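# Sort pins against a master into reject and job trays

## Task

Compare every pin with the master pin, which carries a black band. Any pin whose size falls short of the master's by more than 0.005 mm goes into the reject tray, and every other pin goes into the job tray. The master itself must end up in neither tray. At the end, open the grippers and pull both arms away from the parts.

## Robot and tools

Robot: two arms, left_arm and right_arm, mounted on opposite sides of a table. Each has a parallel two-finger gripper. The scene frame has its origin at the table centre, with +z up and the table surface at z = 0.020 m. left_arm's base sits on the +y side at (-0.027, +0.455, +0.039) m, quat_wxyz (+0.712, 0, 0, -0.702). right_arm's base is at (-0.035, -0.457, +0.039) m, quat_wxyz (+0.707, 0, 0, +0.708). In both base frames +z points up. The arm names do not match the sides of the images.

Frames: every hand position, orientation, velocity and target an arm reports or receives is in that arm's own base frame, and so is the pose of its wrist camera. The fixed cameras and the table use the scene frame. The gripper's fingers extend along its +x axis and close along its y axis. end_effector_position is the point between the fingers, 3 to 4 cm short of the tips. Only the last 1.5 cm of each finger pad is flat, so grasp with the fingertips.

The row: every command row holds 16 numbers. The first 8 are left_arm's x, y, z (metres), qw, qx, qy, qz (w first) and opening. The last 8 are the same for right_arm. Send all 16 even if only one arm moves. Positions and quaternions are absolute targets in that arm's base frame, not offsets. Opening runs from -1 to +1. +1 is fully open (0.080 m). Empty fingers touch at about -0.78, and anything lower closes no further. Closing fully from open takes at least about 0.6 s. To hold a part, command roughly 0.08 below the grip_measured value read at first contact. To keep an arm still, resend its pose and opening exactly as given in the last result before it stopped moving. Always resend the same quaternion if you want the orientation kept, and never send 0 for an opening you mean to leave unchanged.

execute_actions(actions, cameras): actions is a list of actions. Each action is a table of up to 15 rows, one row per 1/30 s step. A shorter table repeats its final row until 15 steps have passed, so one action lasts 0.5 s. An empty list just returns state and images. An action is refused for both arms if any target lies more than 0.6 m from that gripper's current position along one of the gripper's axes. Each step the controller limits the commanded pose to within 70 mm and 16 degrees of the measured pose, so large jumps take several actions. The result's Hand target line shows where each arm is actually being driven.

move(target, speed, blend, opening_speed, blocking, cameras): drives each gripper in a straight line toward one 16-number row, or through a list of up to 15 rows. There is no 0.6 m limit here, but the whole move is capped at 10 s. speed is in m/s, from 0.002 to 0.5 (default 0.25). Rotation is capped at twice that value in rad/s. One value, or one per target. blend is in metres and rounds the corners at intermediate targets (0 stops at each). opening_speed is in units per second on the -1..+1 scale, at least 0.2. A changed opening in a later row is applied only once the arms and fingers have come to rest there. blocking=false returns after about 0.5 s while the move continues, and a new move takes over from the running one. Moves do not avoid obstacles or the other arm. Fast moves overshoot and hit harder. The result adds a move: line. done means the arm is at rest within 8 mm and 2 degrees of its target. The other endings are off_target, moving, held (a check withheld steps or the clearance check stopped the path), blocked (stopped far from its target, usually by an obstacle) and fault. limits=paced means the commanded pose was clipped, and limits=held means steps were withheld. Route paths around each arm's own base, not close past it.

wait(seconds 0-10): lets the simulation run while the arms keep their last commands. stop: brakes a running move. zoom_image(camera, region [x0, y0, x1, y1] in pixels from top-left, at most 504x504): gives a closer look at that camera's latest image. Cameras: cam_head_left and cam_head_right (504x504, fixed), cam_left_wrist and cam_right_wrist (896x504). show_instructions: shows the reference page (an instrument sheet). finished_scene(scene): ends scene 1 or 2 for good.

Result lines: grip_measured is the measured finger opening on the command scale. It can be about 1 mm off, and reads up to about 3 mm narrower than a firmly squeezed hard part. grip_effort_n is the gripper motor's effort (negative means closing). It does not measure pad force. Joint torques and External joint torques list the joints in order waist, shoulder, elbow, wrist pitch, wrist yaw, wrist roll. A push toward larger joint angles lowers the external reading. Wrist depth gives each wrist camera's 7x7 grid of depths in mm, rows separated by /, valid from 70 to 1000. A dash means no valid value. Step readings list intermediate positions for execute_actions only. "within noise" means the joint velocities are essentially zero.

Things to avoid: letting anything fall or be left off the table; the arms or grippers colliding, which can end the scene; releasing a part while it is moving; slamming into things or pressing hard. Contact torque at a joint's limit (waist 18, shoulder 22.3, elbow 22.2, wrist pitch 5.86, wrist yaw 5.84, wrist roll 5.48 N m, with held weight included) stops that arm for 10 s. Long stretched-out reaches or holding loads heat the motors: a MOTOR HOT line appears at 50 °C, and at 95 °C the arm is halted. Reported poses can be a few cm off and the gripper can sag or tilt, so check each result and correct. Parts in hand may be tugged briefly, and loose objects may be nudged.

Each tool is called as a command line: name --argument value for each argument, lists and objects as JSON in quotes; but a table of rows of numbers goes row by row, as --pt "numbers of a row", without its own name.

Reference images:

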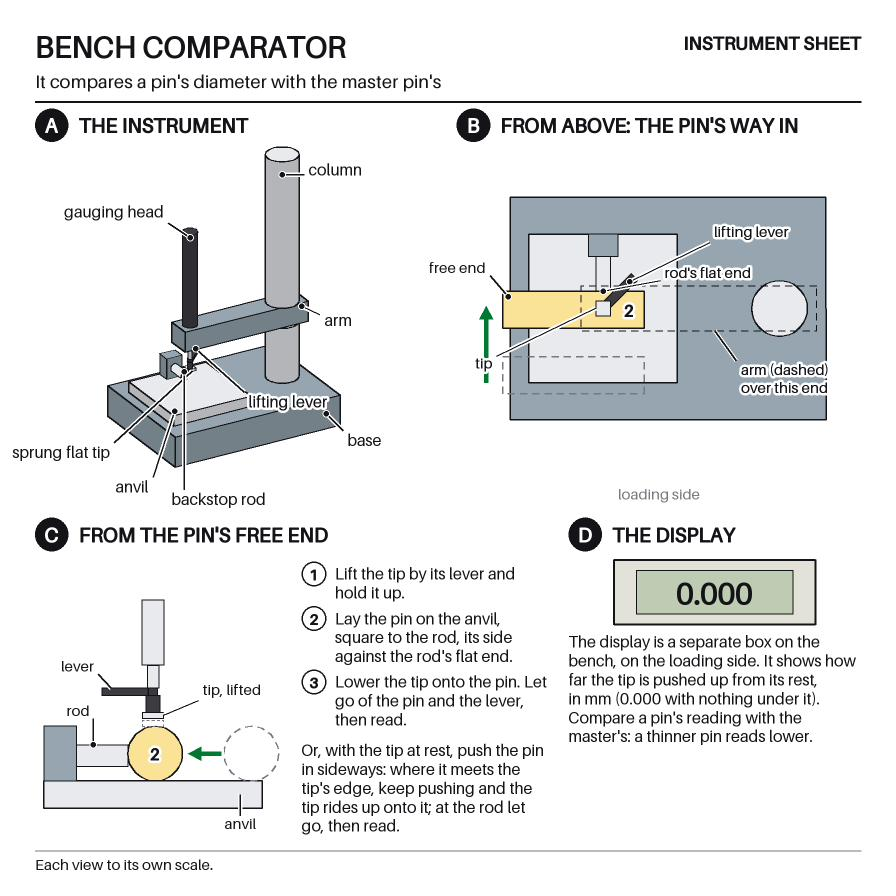

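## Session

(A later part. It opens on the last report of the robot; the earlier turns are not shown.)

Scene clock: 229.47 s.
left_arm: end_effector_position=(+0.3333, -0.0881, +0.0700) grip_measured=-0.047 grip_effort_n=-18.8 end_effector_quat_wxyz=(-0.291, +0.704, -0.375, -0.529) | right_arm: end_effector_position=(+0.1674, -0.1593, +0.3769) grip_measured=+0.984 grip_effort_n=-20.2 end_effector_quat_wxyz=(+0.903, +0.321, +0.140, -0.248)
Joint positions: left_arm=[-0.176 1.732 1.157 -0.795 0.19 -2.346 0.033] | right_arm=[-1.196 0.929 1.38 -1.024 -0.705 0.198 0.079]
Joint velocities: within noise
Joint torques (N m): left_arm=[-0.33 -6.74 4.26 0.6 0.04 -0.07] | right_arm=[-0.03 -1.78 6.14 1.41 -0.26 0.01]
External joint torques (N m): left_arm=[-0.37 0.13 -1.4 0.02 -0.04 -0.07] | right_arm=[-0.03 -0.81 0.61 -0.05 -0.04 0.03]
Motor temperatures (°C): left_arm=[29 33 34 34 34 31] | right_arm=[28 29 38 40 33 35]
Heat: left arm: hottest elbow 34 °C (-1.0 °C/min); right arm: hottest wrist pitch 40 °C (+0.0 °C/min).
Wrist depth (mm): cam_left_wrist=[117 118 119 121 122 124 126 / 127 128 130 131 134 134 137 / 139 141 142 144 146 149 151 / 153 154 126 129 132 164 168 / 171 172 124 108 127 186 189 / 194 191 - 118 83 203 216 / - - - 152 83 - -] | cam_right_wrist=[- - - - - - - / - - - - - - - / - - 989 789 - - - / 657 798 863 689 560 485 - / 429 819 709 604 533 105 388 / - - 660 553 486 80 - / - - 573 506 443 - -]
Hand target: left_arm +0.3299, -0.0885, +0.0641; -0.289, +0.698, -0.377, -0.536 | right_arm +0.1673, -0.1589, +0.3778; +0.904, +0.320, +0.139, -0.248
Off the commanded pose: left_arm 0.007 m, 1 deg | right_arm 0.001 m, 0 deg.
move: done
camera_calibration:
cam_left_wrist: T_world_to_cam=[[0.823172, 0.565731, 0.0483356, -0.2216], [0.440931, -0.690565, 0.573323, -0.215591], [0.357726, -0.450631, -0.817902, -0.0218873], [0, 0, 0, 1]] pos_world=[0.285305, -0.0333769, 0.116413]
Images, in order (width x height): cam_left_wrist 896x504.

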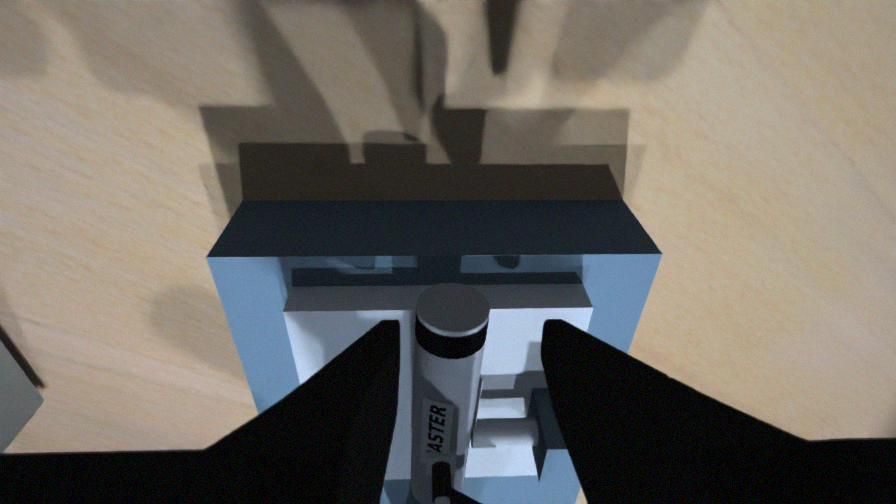

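move --pt "0.3270 -0.0904 0.0560 0.2891 -0.6983 0.3768 0.5358 -0.05 0.1673 -0.1589 0.3778 0.904 0.320 0.139 -0.248 0.98" --speed 0.04 --cameras '["cam_left_wrist"]'

Scene clock: 234.10 s.
left_arm: end_effector_position=(+0.3304, -0.0903, +0.0621) grip_measured=-0.047 grip_effort_n=-18.8 end_effector_quat_wxyz=(-0.290, +0.704, -0.375, -0.528) | right_arm: end_effector_position=(+0.1674, -0.1593, +0.3769) grip_measured=+0.984 grip_effort_n=-20.2 end_effector_quat_wxyz=(+0.903, +0.321, +0.140, -0.248)
Joint positions: left_arm=[-0.184 1.733 1.125 -0.76 0.19 -2.354 0.033] | right_arm=[-1.196 0.929 1.38 -1.024 -0.705 0.198 0.079]
Joint velocities: within noise
Joint torques (N m): left_arm=[-0.33 -6.66 4.18 0.62 -0.01 -0.06] | right_arm=[-0.03 -1.78 6.14 1.41 -0.26 0]
External joint torques (N m): left_arm=[-0.33 0.16 -1.37 0.05 -0.1 -0.06] | right_arm=[-0.02 -0.87 0.64 -0.05 -0.04 0.03]
Motor temperatures (°C): left_arm=[29 33 34 34 34 31] | right_arm=[28 29 38 40 33 35]
Heat: left arm: hottest elbow 34 °C (+0.0 °C/min); right arm: hottest wrist pitch 40 °C (+0.0 °C/min).
Wrist depth (mm): cam_left_wrist=[110 111 112 112 115 116 118 / 119 120 122 124 125 126 128 / 131 132 134 135 138 139 142 / 144 142 123 124 126 151 158 / 161 162 119 108 122 175 178 / 182 180 - 110 83 190 204 / - - - 129 78 - -] | cam_right_wrist=[- - - - - - - / - - - - - - - / - - 979 771 - - - / 658 807 848 689 559 485 - / 435 815 718 598 535 105 387 / - - 655 548 484 80 - / - - 582 502 442 - -]
Hand target: left_arm +0.3269, -0.0904, +0.0561; -0.289, +0.698, -0.377, -0.536 | right_arm +0.1673, -0.1589, +0.3778; +0.904, +0.320, +0.139, -0.248
Off the commanded pose: left_arm 0.007 m, 1 deg | right_arm 0.001 m, 0 deg.
move: done
camera_calibration:
cam_left_wrist: T_world_to_cam=[[0.823122, 0.565873, 0.0475085, -0.217602], [0.440923, -0.6896, 0.57449, -0.211319], [0.35785, -0.451928, -0.817132, -0.0284474], [0, 0, 0, 1]] pos_world=[0.282468, -0.0354468, 0.108493]
Images, in order (width x height): cam_left_wrist 896x504.

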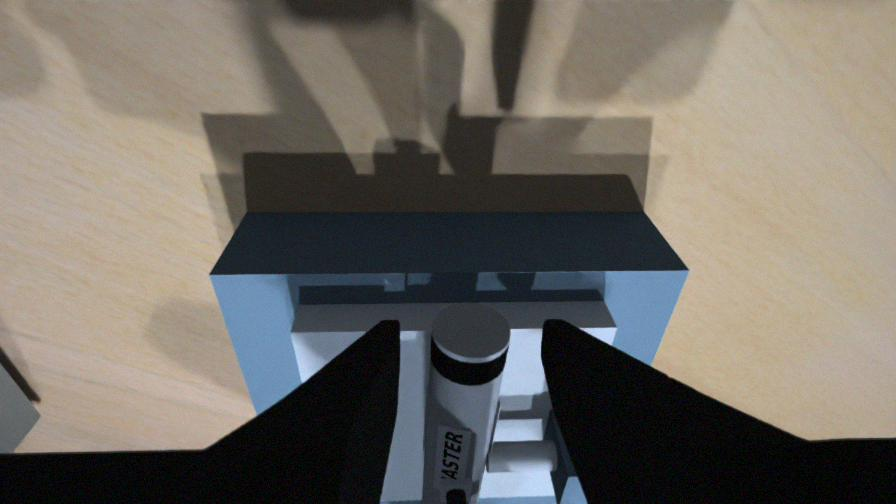

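move --pt "0.3270 -0.0904 0.0535 0.2891 -0.6983 0.3768 0.5358 -0.05 0.1673 -0.1589 0.3778 0.904 0.320 0.139 -0.248 0.98" --pt "0.3275 -0.0904 0.0540 0.2891 -0.6983 0.3768 0.5358 -0.56 0.1673 -0.1589 0.3778 0.904 0.320 0.139 -0.248 0.98" --speed 0.04 --opening_speed 0.8 --cameras '["cam_left_wrist"]'

Scene clock: 239.10 s.
left_arm: end_effector_position=(+0.3297, -0.0905, +0.0593) grip_measured=-0.476 grip_effort_n=-83.5 end_effector_quat_wxyz=(-0.290, +0.702, -0.376, -0.530) | right_arm: end_effector_position=(+0.1674, -0.1593, +0.3769) grip_measured=+0.984 grip_effort_n=-20.2 end_effector_quat_wxyz=(+0.903, +0.321, +0.140, -0.248)
Joint positions: left_arm=[-0.185 1.738 1.119 -0.754 0.19 -2.354 0.014] | right_arm=[-1.196 0.929 1.38 -1.024 -0.705 0.198 0.079]
Joint velocities: within noise
Joint torques (N m): left_arm=[-0.17 -6.62 4.47 0.74 0 -0.05] | right_arm=[-0.02 -1.79 6.14 1.41 -0.26 0]
External joint torques (N m): left_arm=[-0.16 0.23 -1.11 0.16 -0.09 -0.05] | right_arm=[-0.03 -0.77 0.59 -0.05 -0.04 0.03]
Motor temperatures (°C): left_arm=[29 33 34 34 34 31] | right_arm=[28 29 38 41 33 35]
Heat: left arm: hottest elbow 34 °C (+0.0 °C/min); right arm: hottest wrist pitch 41 °C (+1.0 °C/min).
Wrist depth (mm): cam_left_wrist=[108 109 110 110 112 114 115 / 117 118 119 121 123 124 125 / 129 130 132 133 134 136 139 / 142 140 123 125 127 148 154 / 158 159 116 117 120 171 174 / 179 180 131 102 81 195 199 / - - - 113 - - -] | cam_right_wrist=[- - - - - - - / - - - - - - - / - - 990 788 - - - / 651 817 851 690 565 486 - / 439 811 716 595 533 106 390 / - - 656 550 486 80 - / - - 579 500 440 - -]
Hand target: left_arm +0.3274, -0.0903, +0.0541; -0.289, +0.698, -0.377, -0.536 | right_arm +0.1673, -0.1589, +0.3778; +0.904, +0.320, +0.139, -0.248
Off the commanded pose: left_arm 0.006 m, 1 deg | right_arm 0.001 m, 0 deg.
move: done
camera_calibration:
cam_left_wrist: T_world_to_cam=[[0.823959, 0.564895, 0.0445461, -0.216906], [0.442498, -0.690547, 0.572137, -0.210033], [0.353959, -0.451706, -0.818947, -0.029177], [0, 0, 0, 1]] pos_world=[0.281989, -0.0356879, 0.105936]
Images, in order (width x height): cam_left_wrist 896x504.

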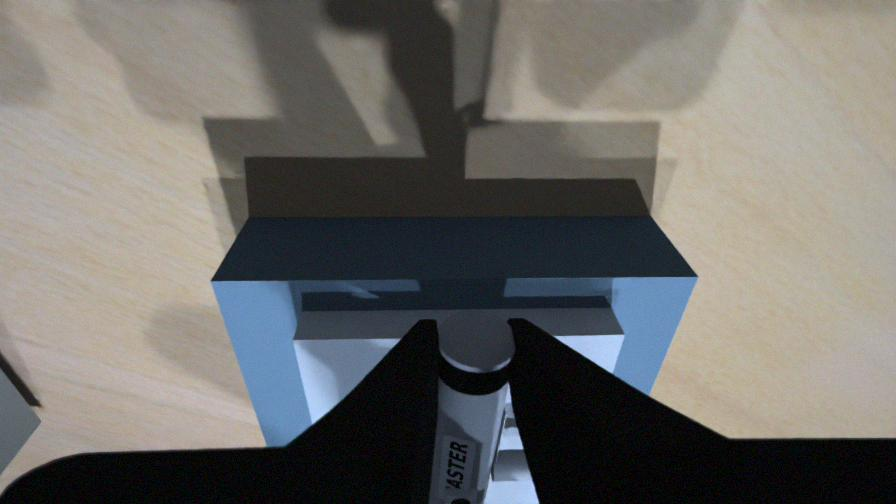

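move --pt "0.3020 -0.1085 0.0575 0.2891 -0.6983 0.3768 0.5358 -0.56 0.1673 -0.1589 0.3778 0.904 0.320 0.139 -0.248 0.98" --pt "0.2950 -0.1060 0.11 0.2891 -0.6983 0.3768 0.5358 -0.56 0.1673 -0.1589 0.3778 0.904 0.320 0.139 -0.248 0.98" --pt "0.1650 0.0495 0.08 0.4144 -0.5812 0.5401 0.4459 -0.56 0.1673 -0.1589 0.3778 0.904 0.320 0.139 -0.248 0.98" --pt "0.1650 0.0495 0.019 0.4144 -0.5812 0.5401 0.4459 -0.56 0.1673 -0.1589 0.3778 0.904 0.320 0.139 -0.248 0.98" --speed '[0.05, 0.15, 0.25, 0.06]' --blend '[0.003, 0.02, 0.02, 0]' --cameras '["cam_left_wrist"]'

Scene clock: 248.33 s.
left_arm: end_effector_position=(+0.1677, +0.0505, +0.0214) grip_measured=-0.476 grip_effort_n=-83.5 end_effector_quat_wxyz=(-0.419, +0.582, -0.537, -0.444) | right_arm: end_effector_position=(+0.1674, -0.1593, +0.3769) grip_measured=+0.984 grip_effort_n=-20.2 end_effector_quat_wxyz=(+0.903, +0.321, +0.140, -0.248)
Joint positions: left_arm=[0.496 1.404 0.624 -0.89 0.237 -1.134 0.014] | right_arm=[-1.196 0.929 1.38 -1.024 -0.705 0.198 0.079]
Joint velocities: within noise
Joint torques (N m): left_arm=[0.27 -3.45 3.7 0.15 0.11 0.08] | right_arm=[-0.04 -1.79 6.13 1.41 -0.26 0.01]
External joint torques (N m): left_arm=[0.25 0.08 -1.1 0 0.01 0.08] | right_arm=[-0.03 -0.85 0.64 -0.04 -0.04 0.03]
Motor temperatures (°C): left_arm=[29 34 34 34 34 31] | right_arm=[28 29 39 41 33 35]
Heat: left arm: hottest shoulder 34 °C (+2.0 °C/min); right arm: hottest wrist pitch 41 °C (+1.0 °C/min).
Wrist depth (mm): cam_left_wrist=[- 78 79 80 80 81 83 / - 84 85 85 86 87 89 / 91 91 92 93 97 96 97 / 100 101 102 104 105 106 108 / 114 112 114 105 115 119 121 / 126 127 - 102 81 135 138 / - - - 113 - - -] | cam_right_wrist=[- - - - - - - / - - - - - - - / 571 - - 778 - - - / - 666 780 687 561 486 - / - 826 694 604 532 106 390 / - - 656 548 489 80 - / - - 585 504 444 - -]
Hand target: left_arm +0.1650, +0.0495, +0.0190; -0.414, +0.581, -0.540, -0.446 | right_arm +0.1673, -0.1589, +0.3778; +0.904, +0.320, +0.139, -0.248
Off the commanded pose: left_arm 0.004 m, 1 deg | right_arm 0.001 m, 0 deg.
move: done
camera_calibration:
cam_left_wrist: T_world_to_cam=[[0.994754, 0.0914246, 0.045886, -0.166198], [0.0503851, -0.828293, 0.558025, 0.0537472], [0.0890243, -0.552786, -0.828554, 0.110494], [0, 0, 0, 1]] pos_world=[0.152782, 0.120792, 0.0691841]
Images, in order (width x height): cam_left_wrist 896x504.

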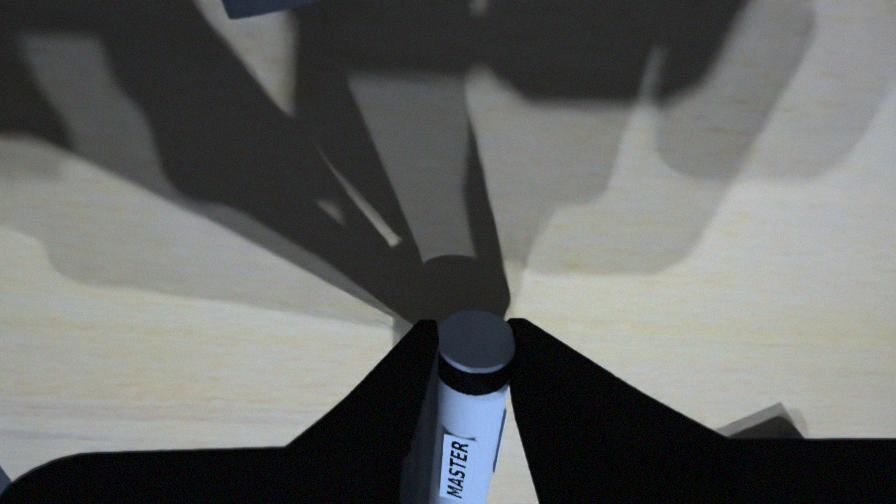

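move --pt "0.1650 0.0495 0.0150 0.4144 -0.5812 0.5401 0.4459 -0.56 0.1673 -0.1589 0.3778 0.904 0.320 0.139 -0.248 0.98" --pt "0.1650 0.0495 0.0155 0.4144 -0.5812 0.5401 0.4459 0.1 0.1673 -0.1589 0.3778 0.904 0.320 0.139 -0.248 0.98" --pt "0.1650 0.0650 0.08 0.4144 -0.5812 0.5401 0.4459 0.1 0.1673 -0.1589 0.3778 0.904 0.320 0.139 -0.248 0.98" --pt "0.2830 -0.0060 0.08 0.5703 -0.2779 0.7432 0.2132 0.3 0.1673 -0.1589 0.3778 0.904 0.320 0.139 -0.248 0.98" --speed '[0.03, 0.03, 0.15, 0.25]' --blend '[0, 0, 0.02, 0]' --cameras '["cam_left_wrist", "cam_head_left"]'

Scene clock: 266.57 s.
left_arm: end_effector_position=(+0.2808, -0.0061, +0.0805) grip_measured=+0.296 grip_effort_n=14.2 end_effector_quat_wxyz=(+0.569, -0.282, +0.742, +0.213) | right_arm: end_effector_position=(+0.1674, -0.1593, +0.3769) grip_measured=+0.984 grip_effort_n=-20.7 end_effector_quat_wxyz=(+0.903, +0.321, +0.140, -0.248)
Joint positions: left_arm=[0.065 1.806 1.293 -1.265 0.163 -0.639 0.048] | right_arm=[-1.196 0.929 1.38 -1.024 -0.705 0.198 0.079]
Joint velocities: within noise
Joint torques (N m): left_arm=[-0.29 -6.7 6.2 -0.25 -0.13 0.09] | right_arm=[-0.03 -1.79 6.14 1.41 -0.26 0.01]
External joint torques (N m): left_arm=[-0.25 0.19 1.08 -0.21 -0.2 0.1] | right_arm=[-0.04 -0.84 0.62 -0.05 -0.04 0.04]
Motor temperatures (°C): left_arm=[29 32 33 34 34 31] | right_arm=[28 29 39 41 33 35]
Heat: left arm: hottest wrist pitch 34 °C (+0.0 °C/min); right arm: hottest wrist pitch 41 °C (+1.0 °C/min).
Wrist depth (mm): cam_left_wrist=[130 131 130 131 132 131 135 / 139 140 141 143 144 146 137 / 152 154 155 154 158 159 130 / 168 170 171 169 176 170 136 / 188 181 187 187 192 173 148 / 213 - 95 222 100 79 165 / - - 247 257 252 - -] | cam_right_wrist=[- - - - - - - / - - - - - - - / 613 - 982 760 - - - / 420 755 860 690 560 486 - / 418 427 701 601 532 105 389 / - - 653 549 478 80 - / - - 587 500 442 - -]
Hand target: left_arm +0.2829, -0.0060, +0.0799; +0.570, -0.278, +0.743, +0.213 | right_arm +0.1673, -0.1589, +0.3778; +0.904, +0.320, +0.139, -0.248
Off the commanded pose: left_arm 0.002 m, 0 deg | right_arm 0.001 m, 0 deg.
move: done
camera_calibration:
cam_left_wrist: T_world_to_cam=[[0.675156, -0.736583, 0.0401241, -0.191103], [-0.623716, -0.540967, 0.56421, 0.158735], [-0.393882, -0.405956, -0.824656, 0.254338], [0, 0, 0, 1]] pos_world=[0.328209, 0.0483569, 0.127849]
Images, in order (width x height): cam_head_left 504x504, cam_left_wrist 896x504.

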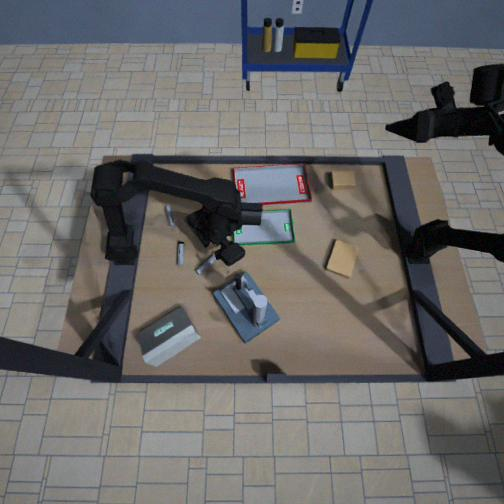

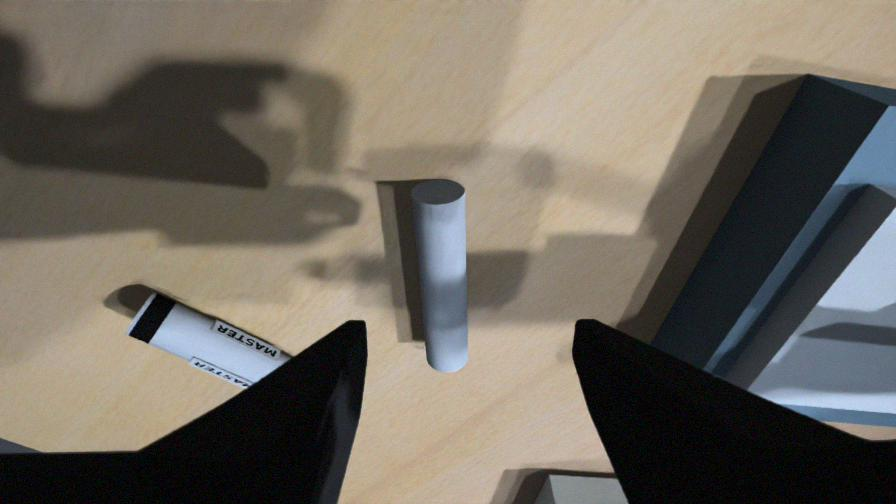

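move --pt "0.2768 -0.0010 0.032 0.5634 -0.3004 0.7343 0.2305 0.3 0.1673 -0.1589 0.3778 0.904 0.320 0.139 -0.248 0.98" --speed 0.1 --cameras '["cam_left_wrist"]'

Scene clock: 274.03 s.
left_arm: end_effector_position=(+0.2802, -0.0013, +0.0362) grip_measured=+0.297 grip_effort_n=14.2 end_effector_quat_wxyz=(+0.571, -0.299, +0.730, +0.227) | right_arm: end_effector_position=(+0.1674, -0.1593, +0.3769) grip_measured=+0.984 grip_effort_n=-19.8 end_effector_quat_wxyz=(+0.903, +0.321, +0.140, -0.248)
Joint positions: left_arm=[0.083 1.846 1.16 -1.071 0.163 -0.671 0.048] | right_arm=[-1.196 0.929 1.38 -1.024 -0.705 0.198 0.079]
Joint velocities: within noise
Joint torques (N m): left_arm=[0.29 -6.84 3.61 0.07 0.13 -0.07] | right_arm=[-0.03 -1.79 6.13 1.41 -0.26 0.01]
External joint torques (N m): left_arm=[0.31 0.07 -1.2 0.08 0.06 -0.07] | right_arm=[-0.03 -0.93 0.66 -0.05 -0.04 0.03]
Motor temperatures (°C): left_arm=[29 33 34 33 34 31] | right_arm=[28 29 39 41 33 35]
Heat: left arm: hottest elbow 34 °C (+0.0 °C/min); right arm: hottest wrist pitch 41 °C (+1.0 °C/min).
Wrist depth (mm): cam_left_wrist=[89 89 90 91 92 91 94 / 96 96 97 99 100 101 102 / 105 105 106 109 109 111 112 / 115 116 120 119 119 123 122 / 130 130 128 127 130 137 132 / 137 142 95 144 145 80 130 / - - 167 169 176 - -] | cam_right_wrist=[- - - - - - - / - - - - - - - / 582 - - 779 - - - / 452 762 862 684 559 487 - / - 432 631 598 535 105 387 / - - 623 551 482 80 - / - - 582 506 440 - -]
Hand target: left_arm +0.2768, -0.0009, +0.0321; +0.563, -0.300, +0.734, +0.231 | right_arm +0.1673, -0.1589, +0.3778; +0.904, +0.320, +0.139, -0.248
Off the commanded pose: left_arm 0.005 m, 1 deg | right_arm 0.001 m, 0 deg.
move: done
camera_calibration:
cam_left_wrist: T_world_to_cam=[[0.70971, -0.70302, 0.0455538, -0.195165], [-0.605094, -0.575183, 0.550478, 0.181221], [-0.360795, -0.418244, -0.833606, 0.210584], [0, 0, 0, 1]] pos_world=[0.324144, 0.0551063, 0.0846766]
Images, in order (width x height): cam_left_wrist 896x504.

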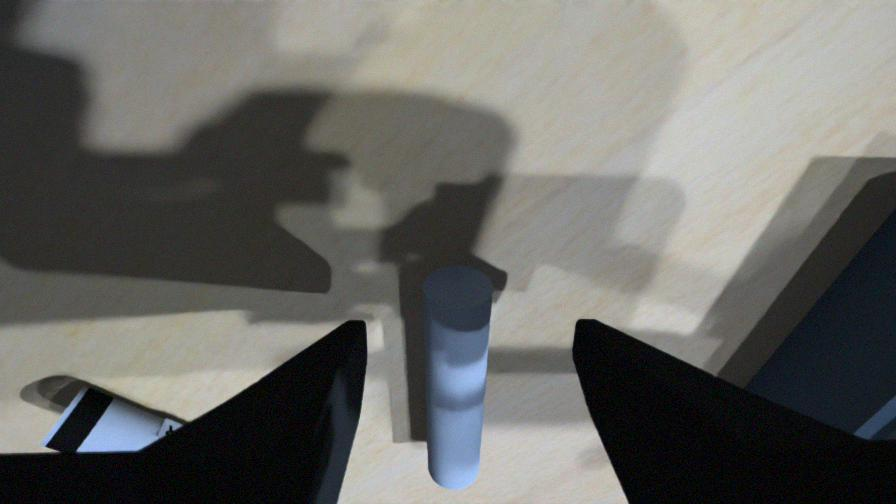

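move --pt "0.2738 -0.0008 0.0145 0.5634 -0.3004 0.7343 0.2305 0.1 0.1673 -0.1589 0.3778 0.904 0.320 0.139 -0.248 0.98" --speed 0.05 --cameras '["cam_left_wrist"]'

Scene clock: 280.67 s.
left_arm: end_effector_position=(+0.2777, -0.0012, +0.0191) grip_measured=+0.103 grip_effort_n=-18.8 end_effector_quat_wxyz=(+0.571, -0.300, +0.729, +0.228) | right_arm: end_effector_position=(+0.1674, -0.1593, +0.3769) grip_measured=+0.984 grip_effort_n=-20.2 end_effector_quat_wxyz=(+0.903, +0.321, +0.140, -0.248)
Joint positions: left_arm=[0.084 1.867 1.111 -1 0.163 -0.671 0.04] | right_arm=[-1.196 0.929 1.38 -1.024 -0.705 0.198 0.079]
Joint velocities: within noise
Joint torques (N m): left_arm=[0.29 -6.63 3.37 0.08 0.12 -0.01] | right_arm=[-0.03 -1.79 6.14 1.41 -0.26 0.01]
External joint torques (N m): left_arm=[0.29 0.32 -1.36 0.06 0.05 -0.01] | right_arm=[-0.02 -0.8 0.6 -0.04 -0.04 0.04]
Motor temperatures (°C): left_arm=[29 33 33 33 34 31] | right_arm=[28 29 39 41 33 35]
Heat: left arm: hottest wrist yaw 34 °C (+0.0 °C/min); right arm: hottest wrist pitch 41 °C (+1.0 °C/min).
Wrist depth (mm): cam_left_wrist=[- 75 75 76 76 77 80 / - 80 81 81 82 83 84 / 87 87 88 89 91 91 93 / 96 96 98 99 100 102 103 / - 107 106 105 109 114 115 / 120 118 81 108 98 123 124 / - - - 135 138 - -] | cam_right_wrist=[- - - - - - - / - - - - - - - / 581 - - 777 - - - / 461 769 862 688 559 481 - / - 448 675 597 529 105 387 / - - 616 554 482 80 - / - - 585 497 441 - -]
Hand target: left_arm +0.2737, -0.0008, +0.0146; +0.563, -0.300, +0.734, +0.230 | right_arm +0.1673, -0.1589, +0.3778; +0.904, +0.320, +0.139, -0.248
Off the commanded pose: left_arm 0.006 m, 1 deg | right_arm 0.001 m, 0 deg.
move: done
camera_calibration:
cam_left_wrist: T_world_to_cam=[[0.710461, -0.702212, 0.0462966, -0.192732], [-0.605063, -0.575928, 0.549733, 0.189183], [-0.359365, -0.418576, -0.834057, 0.195047], [0, 0, 0, 1]] pos_world=[0.32149, 0.0552589, 0.067603]
Images, in order (width x height): cam_left_wrist 896x504.

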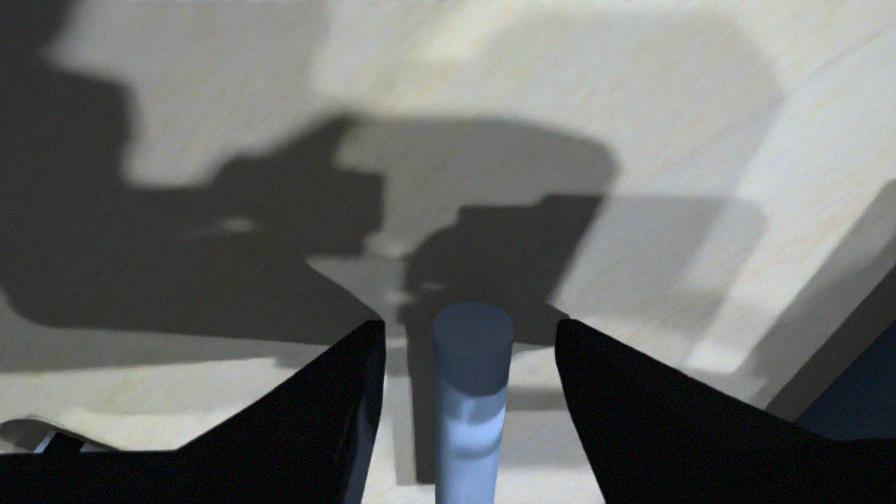

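move --pt "0.2738 -0.0008 0.0150 0.5634 -0.3004 0.7343 0.2305 -0.56 0.1673 -0.1589 0.3778 0.904 0.320 0.139 -0.248 0.98" --pt "0.2760 -0.0008 0.10 0.5634 -0.3004 0.7343 0.2305 -0.56 0.1673 -0.1589 0.3778 0.904 0.320 0.139 -0.248 0.98" --pt "0.26 -0.03 0.12 0.2891 -0.6983 0.3768 0.5358 -0.56 0.1673 -0.1589 0.3778 0.904 0.320 0.139 -0.248 0.98" --pt "0.3085 -0.1065 0.11 0.2891 -0.6983 0.3768 0.5358 -0.56 0.1673 -0.1589 0.3778 0.904 0.320 0.139 -0.248 0.98" --pt "0.3075 -0.1072 0.062 0.2891 -0.6983 0.3768 0.5358 -0.56 0.1673 -0.1589 0.3778 0.904 0.320 0.139 -0.248 0.98" --speed '[0.03, 0.12, 0.4, 0.2, 0.06]' --blend '[0, 0.02, 0.01, 0.01, 0]' --cameras '["cam_left_wrist", "cam_head_left"]'

Scene clock: 294.77 s.
left_arm: end_effector_position=(+0.3097, -0.1070, +0.0656) grip_measured=-0.479 grip_effort_n=-83.5 end_effector_quat_wxyz=(-0.289, +0.701, -0.377, -0.532) | right_arm: end_effector_position=(+0.1674, -0.1593, +0.3769) grip_measured=+0.984 grip_effort_n=-20.7 end_effector_quat_wxyz=(+0.903, +0.321, +0.140, -0.248)
Joint positions: left_arm=[-0.252 1.671 1.07 -0.763 0.177 -2.422 0.013] | right_arm=[-1.196 0.929 1.38 -1.024 -0.705 0.198 0.079]
Joint velocities: within noise
Joint torques (N m): left_arm=[-0.33 -6.75 4.52 0.71 -0.03 -0.06] | right_arm=[-0.04 -1.79 6.15 1.41 -0.26 0.01]
External joint torques (N m): left_arm=[-0.31 -0.37 -1.07 0.12 -0.12 -0.06] | right_arm=[-0.03 -0.85 0.65 -0.04 -0.04 0.03]
Motor temperatures (°C): left_arm=[29 34 33 33 34 31] | right_arm=[28 29 39 41 33 35]
Heat: left arm: hottest shoulder 34 °C (+1.0 °C/min); right arm: hottest wrist pitch 41 °C (+0.0 °C/min).
Wrist depth (mm): cam_left_wrist=[114 115 116 117 118 119 121 / 124 125 126 127 129 130 131 / 135 137 138 139 141 143 145 / 149 151 146 123 125 126 160 / 163 168 166 100 123 128 181 / 174 189 - 100 81 193 207 / - - - 115 - - -] | cam_right_wrist=[- - - - - - - / - - - - - - - / - - 984 773 - - - / 682 813 857 683 558 484 - / 453 808 702 607 530 105 388 / - - 659 552 484 80 - / - - 583 498 443 - -]
Hand target: left_arm +0.3075, -0.1072, +0.0620; -0.289, +0.698, -0.377, -0.536 | right_arm +0.1673, -0.1589, +0.3778; +0.904, +0.320, +0.139, -0.248
Off the commanded pose: left_arm 0.004 m, 1 deg | right_arm 0.001 m, 0 deg.
move: done
camera_calibration:
cam_left_wrist: T_world_to_cam=[[0.823551, 0.565813, 0.0402409, -0.190844], [0.44609, -0.689843, 0.570193, -0.217083], [0.350383, -0.451632, -0.820525, -0.0231823], [0, 0, 0, 1]] pos_world=[0.26213, -0.0522411, 0.112437]
Images, in order (width x height): cam_head_left 504x504, cam_left_wrist 896x504.

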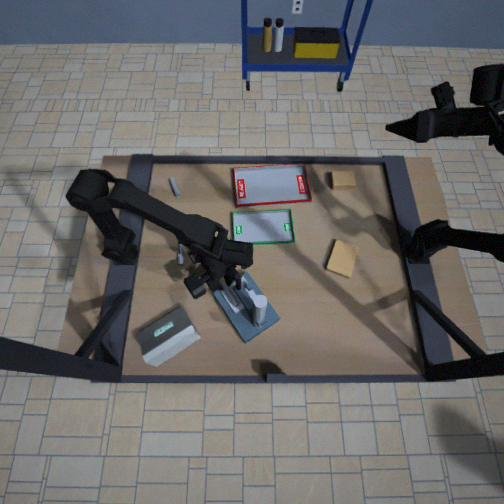

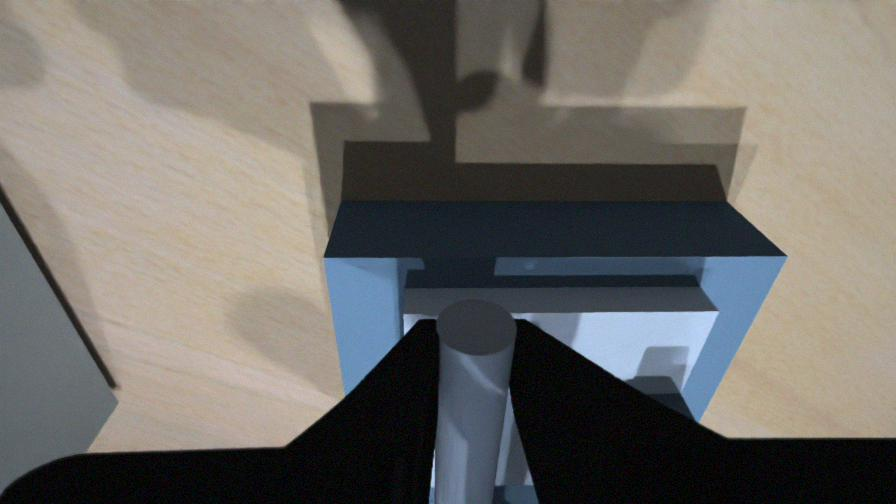

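move --pt "0.3070 -0.1075 0.0570 0.2891 -0.6983 0.3768 0.5358 -0.56 0.1673 -0.1589 0.3778 0.904 0.320 0.139 -0.248 0.98" --pt "0.3160 -0.1010 0.0572 0.2891 -0.6983 0.3768 0.5358 -0.56 0.1673 -0.1589 0.3778 0.904 0.320 0.139 -0.248 0.98" --pt "0.3350 -0.0862 0.0575 0.2891 -0.6983 0.3768 0.5358 -0.56 0.1673 -0.1589 0.3778 0.904 0.320 0.139 -0.248 0.98" --speed '[0.04, 0.04, 0.04]' --cameras '["cam_left_wrist"]'

zoom_image --camera "cam_left_wrist" --region '[400, 350, 700, 504]'

Scene clock: 301.13 s.
left_arm: end_effector_position=(+0.3301, -0.0914, +0.0598) grip_measured=-0.479 grip_effort_n=-83.5 end_effector_quat_wxyz=(-0.289, +0.697, -0.384, -0.532) | right_arm: end_effector_position=(+0.1674, -0.1593, +0.3769) grip_measured=+0.984 grip_effort_n=-20.2 end_effector_quat_wxyz=(+0.903, +0.321, +0.140, -0.248)
Joint positions: left_arm=[-0.183 1.751 1.138 -0.776 0.2 -2.34 0.013] | right_arm=[-1.196 0.929 1.38 -1.024 -0.705 0.198 0.079]
Joint velocities: within noise
Joint torques (N m): left_arm=[1.21 -5.97 6.64 0.72 -0.22 0.07] | right_arm=[-0.04 -1.79 6.14 1.41 -0.26 0.01]
External joint torques (N m): left_arm=[1.22 0.97 1.04 0.15 -0.32 0.07] | right_arm=[-0.03 -0.95 0.69 -0.04 -0.05 0.03]
Motor temperatures (°C): left_arm=[29 34 33 33 34 31] | right_arm=[28 29 39 41 33 35]
Heat: left arm: hottest shoulder 34 °C (+0.0 °C/min); right arm: hottest wrist pitch 41 °C (+0.0 °C/min).
Wrist depth (mm): cam_left_wrist=[110 111 111 111 113 113 114 / 119 120 121 122 123 124 125 / 131 131 133 133 135 136 137 / 144 142 122 123 123 148 152 / 161 162 117 104 120 169 171 / 182 183 - 100 81 192 196 / - - - 115 - - -] | cam_right_wrist=[- - - - - - - / - - - - - - - / - - - 769 - - - / 650 819 856 681 565 482 - / 435 817 717 600 532 106 389 / - - 650 553 481 80 - / - - 574 500 442 - -]
Hand target: left_arm +0.3348, -0.0862, +0.0575; -0.289, +0.698, -0.377, -0.536 | right_arm +0.1673, -0.1589, +0.3778; +0.904, +0.320, +0.139, -0.248
Off the commanded pose: left_arm 0.008 m, 1 deg | right_arm 0.001 m, 0 deg.
move: done
camera_calibration:
cam_left_wrist: T_world_to_cam=[[0.831884, 0.554139, 0.0299896, -0.21947], [0.44161, -0.693743, 0.568948, -0.210907], [0.336081, -0.460055, -0.821827, -0.0240258], [0, 0, 0, 1]] pos_world=[0.283786, -0.0357516, 0.106832]
Images, in order (width x height): cam_left_wrist 896x504.

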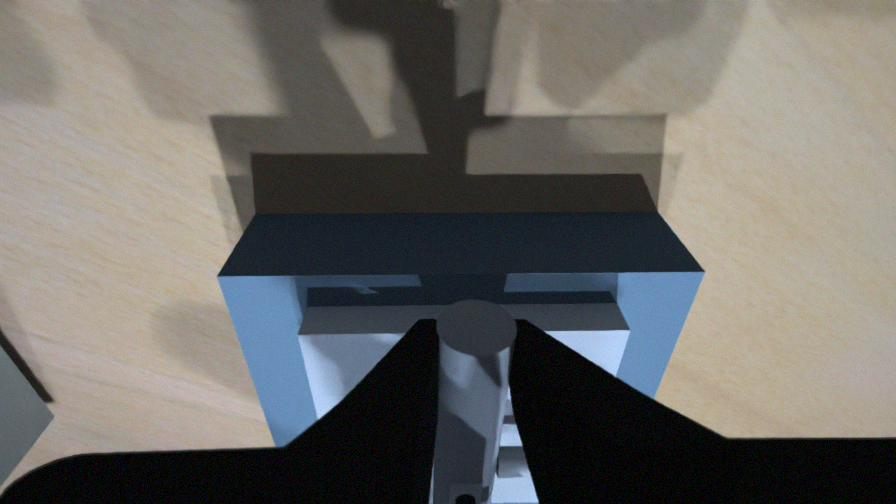

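Scaled by 1.680 from the camera's 896x504 image, which has a finer 1280x720 frame.

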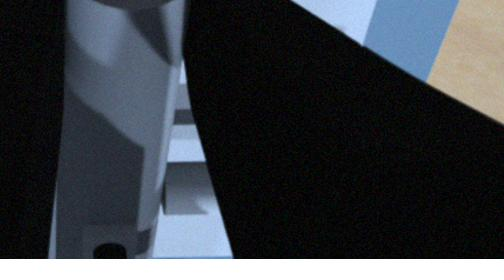

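move --pt "0.3362 -0.0852 0.0572 0.2891 -0.6983 0.3768 0.5358 -0.56 0.1673 -0.1589 0.3778 0.904 0.320 0.139 -0.248 0.98" --pt "0.3338 -0.0878 0.0590 0.2891 -0.6983 0.3768 0.5358 -0.10 0.1673 -0.1589 0.3778 0.904 0.320 0.139 -0.248 0.98" --pt "0.3260 -0.0735 0.125 0.2891 -0.6983 0.3768 0.5358 -0.10 0.1673 -0.1589 0.3778 0.904 0.320 0.139 -0.248 0.98" --pt "0.230 -0.080 0.18 0.2891 -0.6983 0.3768 0.5358 -0.1 0.1673 -0.1589 0.3778 0.904 0.320 0.139 -0.248 0.98" --speed '[0.04, 0.04, 0.08, 0.25]' --blend '[0, 0, 0.02, 0]' --opening_speed 0.8 --cameras '["cam_left_wrist"]'

zoom_image --camera "cam_left_wrist" --region '[60, 270, 210, 350]'

zoom_image --camera "cam_left_wrist" --region '[450, 180, 700, 430]'

Scene clock: 310.77 s.
left_arm: end_effector_position=(+0.2330, -0.0806, +0.1822) grip_measured=-0.103 grip_effort_n=14.2 end_effector_quat_wxyz=(-0.288, +0.701, -0.378, -0.532) | right_arm: end_effector_position=(+0.1674, -0.1593, +0.3769) grip_measured=+0.984 grip_effort_n=-20.2 end_effector_quat_wxyz=(+0.903, +0.321, +0.140, -0.248)
Joint positions: left_arm=[-0.22 1.313 1.211 -1.271 0.186 -2.39 0.03] | right_arm=[-1.196 0.929 1.38 -1.024 -0.705 0.198 0.079]
Joint velocities: within noise
Joint torques (N m): left_arm=[-0.32 -5.32 4.43 0.33 -0.1 -0.07] | right_arm=[-0.03 -1.79 6.14 1.41 -0.26 0.01]
External joint torques (N m): left_arm=[-0.31 -1.34 -1.44 -0.24 -0.19 -0.07] | right_arm=[-0.02 -0.85 0.66 -0.03 -0.04 0.03]
Motor temperatures (°C): left_arm=[29 34 34 34 34 31] | right_arm=[28 29 39 41 33 35]
Heat: left arm: hottest shoulder 34 °C (+1.0 °C/min); right arm: hottest wrist pitch 41 °C (+0.0 °C/min).
Wrist depth (mm): cam_left_wrist=[221 223 225 227 230 232 232 / 240 242 244 248 250 253 256 / 249 251 263 270 272 278 283 / 234 236 286 288 259 304 313 / 228 230 274 321 271 349 354 / 222 224 - 372 82 386 405 / - - - 432 81 - -] | cam_right_wrist=[- - - - - - - / - - - - - - - / 693 - 991 762 - - - / - 768 860 689 557 484 - / 483 814 722 609 530 105 389 / - - 657 547 481 80 - / - - 586 499 444 - -]
Hand target: left_arm +0.2300, -0.0800, +0.1800; -0.289, +0.698, -0.377, -0.536 | right_arm +0.1673, -0.1589, +0.3778; +0.904, +0.320, +0.139, -0.248
Off the commanded pose: left_arm 0.004 m, 1 deg | right_arm 0.001 m, 0 deg.
move: done
camera_calibration:
cam_left_wrist: T_world_to_cam=[[0.823941, 0.565434, 0.0375012, -0.146966], [0.447045, -0.689242, 0.570172, -0.231249], [0.348242, -0.453023, -0.820669, 0.111683], [0, 0, 0, 1]] pos_world=[0.185577, -0.0256919, 0.229018]
Images, in order (width x height): cam_left_wrist 896x504.

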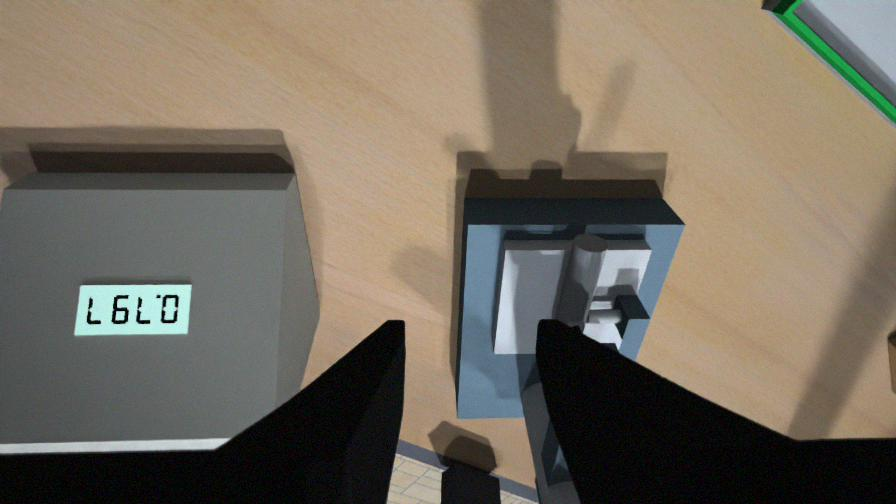

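Scaled by 3.360 from the camera's 896x504 image, which has a finer 1280x720 frame.

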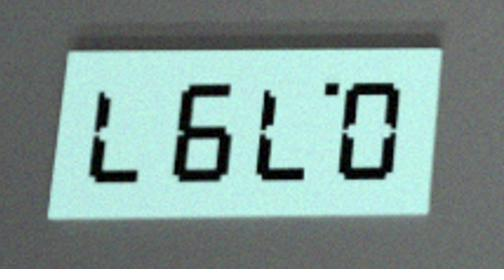

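Scaled by 2.016 from the camera's 896x504 image, which has a finer 1280x720 frame.

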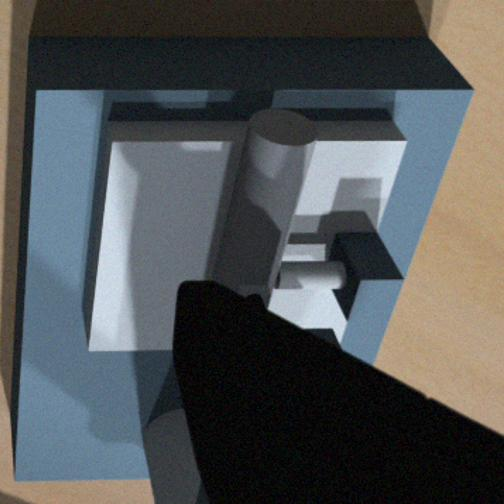

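move --pt "0.3240 -0.0735 0.12 0.2891 -0.6983 0.3768 0.5358 -0.05 0.1673 -0.1589 0.3778 0.904 0.320 0.139 -0.248 0.98" --pt "0.3265 -0.0905 0.0535 0.2891 -0.6983 0.3768 0.5358 -0.05 0.1673 -0.1589 0.3778 0.904 0.320 0.139 -0.248 0.98" --speed '[0.25, 0.06]' --blend '[0.01, 0]' --cameras '["cam_left_wrist"]'

Scene clock: 327.77 s.
left_arm: end_effector_position=(+0.3299, -0.0903, +0.0594) grip_measured=-0.053 grip_effort_n=14.2 end_effector_quat_wxyz=(-0.290, +0.704, -0.375, -0.529) | right_arm: end_effector_position=(+0.1674, -0.1593, +0.3769) grip_measured=+0.984 grip_effort_n=-20.2 end_effector_quat_wxyz=(+0.903, +0.321, +0.140, -0.248)
Joint positions: left_arm=[-0.184 1.735 1.116 -0.749 0.19 -2.354 0.033] | right_arm=[-1.196 0.929 1.38 -1.024 -0.705 0.198 0.079]
Joint velocities: within noise
Joint torques (N m): left_arm=[-0.31 -6.69 4.18 0.62 -0.01 -0.06] | right_arm=[-0.03 -1.79 6.13 1.42 -0.26 0.01]
External joint torques (N m): left_arm=[-0.32 0.18 -1.38 0.05 -0.1 -0.06] | right_arm=[-0.03 -0.92 0.71 -0.02 -0.04 0.03]
Motor temperatures (°C): left_arm=[29 34 34 34 34 31] | right_arm=[28 29 39 41 33 35]
Heat: left arm: hottest shoulder 34 °C (+1.0 °C/min); right arm: hottest wrist pitch 41 °C (+0.0 °C/min).
Wrist depth (mm): cam_left_wrist=[108 108 110 110 112 113 115 / 117 118 119 121 122 124 125 / 128 129 131 132 134 137 138 / 141 139 123 125 127 148 155 / 157 156 116 112 119 170 174 / 178 175 - 102 82 186 199 / - - - 125 83 - -] | cam_right_wrist=[- - - - - - - / - - - - - - - / - - 994 781 - - - / 667 810 863 686 560 481 - / 434 805 711 603 529 106 388 / - - 650 559 484 80 - / - - 583 501 444 - -]
Hand target: left_arm +0.3264, -0.0904, +0.0536; -0.289, +0.698, -0.377, -0.536 | right_arm +0.1673, -0.1589, +0.3778; +0.904, +0.320, +0.139, -0.248
Off the commanded pose: left_arm 0.007 m, 1 deg | right_arm 0.001 m, 0 deg.
move: done
camera_calibration:
cam_left_wrist: T_world_to_cam=[[0.823152, 0.565861, 0.0471353, -0.217007], [0.441177, -0.689612, 0.574281, -0.209623], [0.357468, -0.451926, -0.8173, -0.0303539], [0, 0, 0, 1]] pos_world=[0.281961, -0.0354804, 0.105803]
Images, in order (width x height): cam_left_wrist 896x504.

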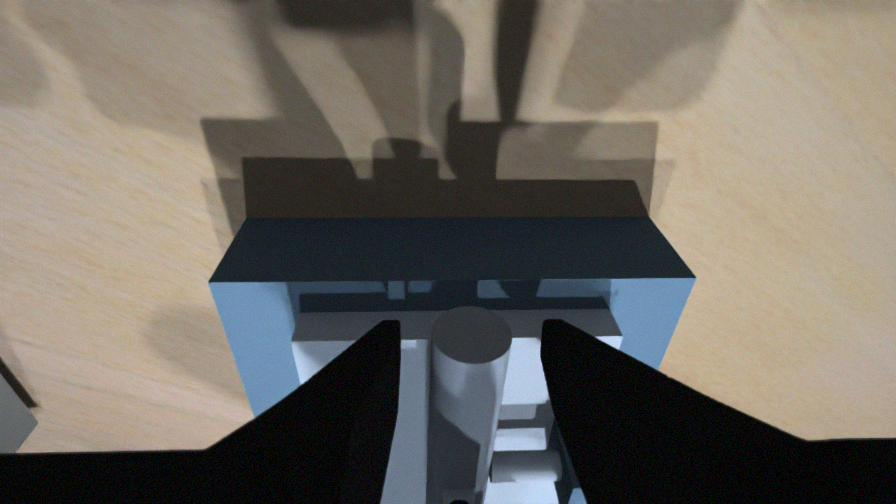

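move --pt "0.3270 -0.0905 0.0545 0.2891 -0.6983 0.3768 0.5358 -0.56 0.1673 -0.1589 0.3778 0.904 0.320 0.139 -0.248 0.98" --pt "0.3020 -0.1085 0.0575 0.2891 -0.6983 0.3768 0.5358 -0.56 0.1673 -0.1589 0.3778 0.904 0.320 0.139 -0.248 0.98" --pt "0.2850 -0.0900 0.12 0.2891 -0.6983 0.3768 0.5358 -0.56 0.1673 -0.1589 0.3778 0.904 0.320 0.139 -0.248 0.98" --pt "0.25 0.0 0.13 0.2891 -0.6983 0.3768 0.5358 -0.56 0.1673 -0.1589 0.3778 0.904 0.320 0.139 -0.248 0.98" --pt "0.40 0.29 0.10 0.2891 -0.6983 0.3768 0.5358 -0.56 0.1673 -0.1589 0.3778 0.904 0.320 0.139 -0.248 0.98" --speed '[0.04, 0.06, 0.15, 0.25, 0.3]' --blend '[0, 0.003, 0.02, 0.03, 0]'

Scene clock: 337.27 s.
left_arm: end_effector_position=(+0.3957, +0.2896, +0.0998) grip_measured=-0.477 grip_effort_n=-83.5 end_effector_quat_wxyz=(-0.321, +0.716, -0.331, -0.524) | right_arm: end_effector_position=(+0.1674, -0.1593, +0.3769) grip_measured=+0.984 grip_effort_n=-20.2 end_effector_quat_wxyz=(+0.903, +0.321, +0.140, -0.248)
Joint positions: left_arm=[0.71 2.433 2.339 -1.389 0.258 -1.475 0.014] | right_arm=[-1.196 0.929 1.38 -1.024 -0.705 0.198 0.079]
Joint velocities: within noise
Joint torques (N m): left_arm=[-0.26 -12 7.21 0.48 0.4 0.07] | right_arm=[-0.04 -1.79 6.14 1.41 -0.26 0.01]
External joint torques (N m): left_arm=[-0.29 -0.41 1.43 0.02 0.29 0.06] | right_arm=[-0.03 -0.92 0.67 -0.05 -0.04 0.03]
Motor temperatures (°C): left_arm=[29 34 34 34 34 31] | right_arm=[28 29 39 41 33 35]
Heat: left arm: hottest shoulder 34 °C (+1.0 °C/min); right arm: hottest wrist pitch 41 °C (+0.0 °C/min).
Wrist depth (mm): cam_left_wrist=[133 135 138 142 148 137 164 / 143 146 149 155 160 165 158 / 155 156 162 168 175 185 175 / 169 172 179 186 194 204 211 / 186 185 198 102 216 230 231 / 204 200 - 99 81 249 277 / - - - 114 - - -] | cam_right_wrist=[- - 399 410 - - - / - 495 - 474 - - - / - 656 998 509 - - - / - 985 861 680 560 481 - / - 828 703 593 530 105 387 / - - 656 550 482 80 - / - - 584 499 445 - -]
Hand target: left_arm +0.3995, +0.2895, +0.0996; -0.324, +0.718, -0.331, -0.519 | right_arm +0.1673, -0.1589, +0.3778; +0.904, +0.320, +0.139, -0.248
Off the commanded pose: left_arm 0.004 m, 7 deg | right_arm 0.001 m, 0 deg.
joint sent to its limit (left arm) — joint 3 (elbow), upper limit, where the elbow is as straight as it goes. The joint targets are off in orientation, not in position.
move: off_target (left_arm)
camera_calibration:
cam_left_wrist: T_world_to_cam=[[0.795298, 0.587861, 0.148056, -0.493465], [0.429129, -0.718432, 0.547452, 0.0159174], [0.428194, -0.371852, -0.823636, 0.1003], [0, 0, 0, 1]] pos_world=[0.342673, 0.338821, 0.146957]

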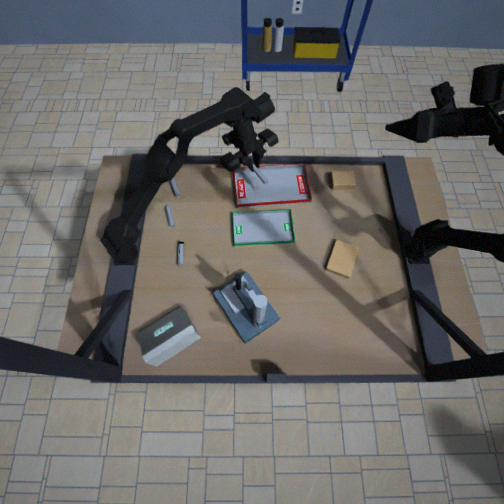

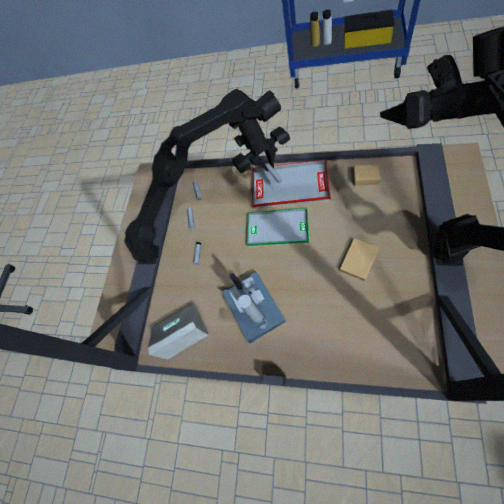

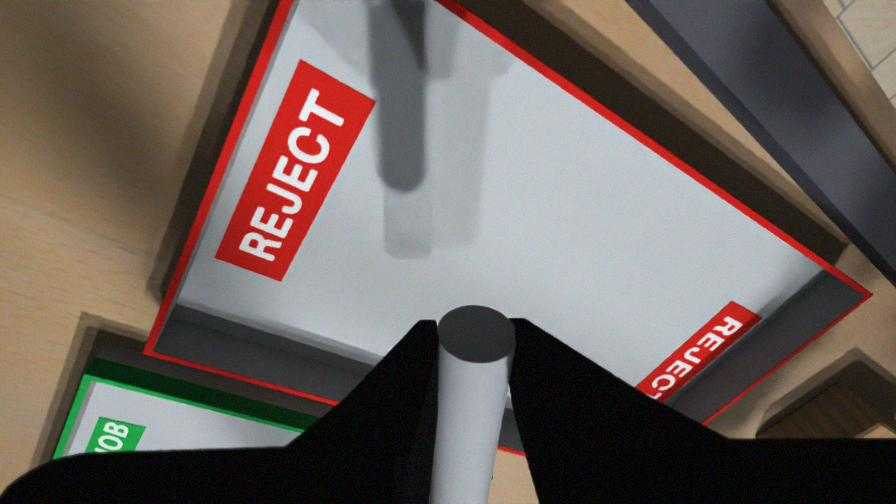

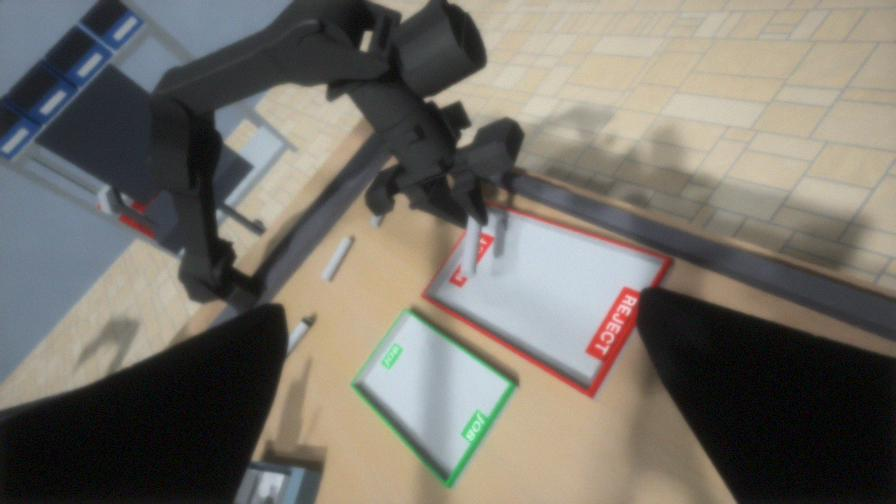

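move --pt "0.375 0.275 0.07 0.2891 -0.6983 0.3768 0.5358 -0.56 0.1673 -0.1589 0.3778 0.904 0.320 0.139 -0.248 0.98" --pt "0.375 0.275 0.028 0.2891 -0.6983 0.3768 0.5358 -0.56 0.1673 -0.1589 0.3778 0.904 0.320 0.139 -0.248 0.98" --speed '[0.1, 0.06]' --cameras '["cam_left_wrist"]'

Scene clock: 346.93 s.
left_arm: end_effector_position=(+0.3773, +0.2754, +0.0318) grip_measured=-0.477 grip_effort_n=-83.5 end_effector_quat_wxyz=(-0.294, +0.699, -0.374, -0.535) | right_arm: end_effector_position=(+0.1674, -0.1593, +0.3769) grip_measured=+0.984 grip_effort_n=-20.2 end_effector_quat_wxyz=(+0.903, +0.321, +0.140, -0.248)
Joint positions: left_arm=[0.713 2.433 2.072 -1.235 0.258 -1.433 0.014] | right_arm=[-1.196 0.929 1.38 -1.024 -0.705 0.198 0.079]
Joint velocities: within noise
Joint torques (N m): left_arm=[0.27 -12.44 4.43 0.25 0.17 0.08] | right_arm=[-0.03 -1.79 6.13 1.41 -0.26 0.01]
External joint torques (N m): left_arm=[0.27 -1.01 -1.19 0 0.06 0.09] | right_arm=[-0.03 -0.77 0.57 -0.06 -0.04 0.04]
Motor temperatures (°C): left_arm=[29 37 35 34 34 31] | right_arm=[28 29 40 41 33 35]
Heat: left arm: hottest shoulder 37 °C (+3.0 °C/min); right arm: hottest wrist pitch 41 °C (+0.0 °C/min).
Wrist depth (mm): cam_left_wrist=[- 81 81 79 79 81 83 / 87 87 87 87 86 87 89 / 95 95 95 94 95 95 96 / 104 105 103 104 105 106 107 / 117 117 115 106 115 119 120 / 135 129 126 99 81 135 137 / - - - 114 - - -] | cam_right_wrist=[- - - - - - - / - 503 468 461 - - - / - 659 992 543 - - - / - 978 862 625 562 483 - / - 824 712 599 531 105 388 / - - 658 554 485 80 - / - - 588 501 441 - -]
Hand target: left_arm +0.3750, +0.2750, +0.0279; -0.289, +0.698, -0.377, -0.536 | right_arm +0.1673, -0.1589, +0.3778; +0.904, +0.320, +0.139, -0.248
Off the commanded pose: left_arm 0.004 m, 1 deg | right_arm 0.001 m, 0 deg.
move: done
camera_calibration:
cam_left_wrist: T_world_to_cam=[[0.824595, 0.563863, 0.0458468, -0.461579], [0.44625, -0.698122, 0.559899, 0.038411], [0.347713, -0.441231, -0.827291, 0.0964722], [0, 0, 0, 1]] pos_world=[0.329931, 0.32965, 0.0794662]
Images, in order (width x height): cam_left_wrist 896x504.

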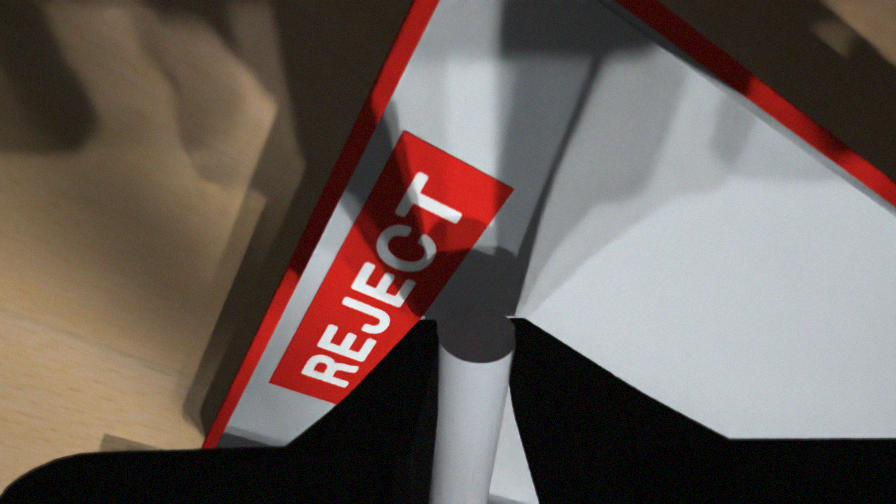

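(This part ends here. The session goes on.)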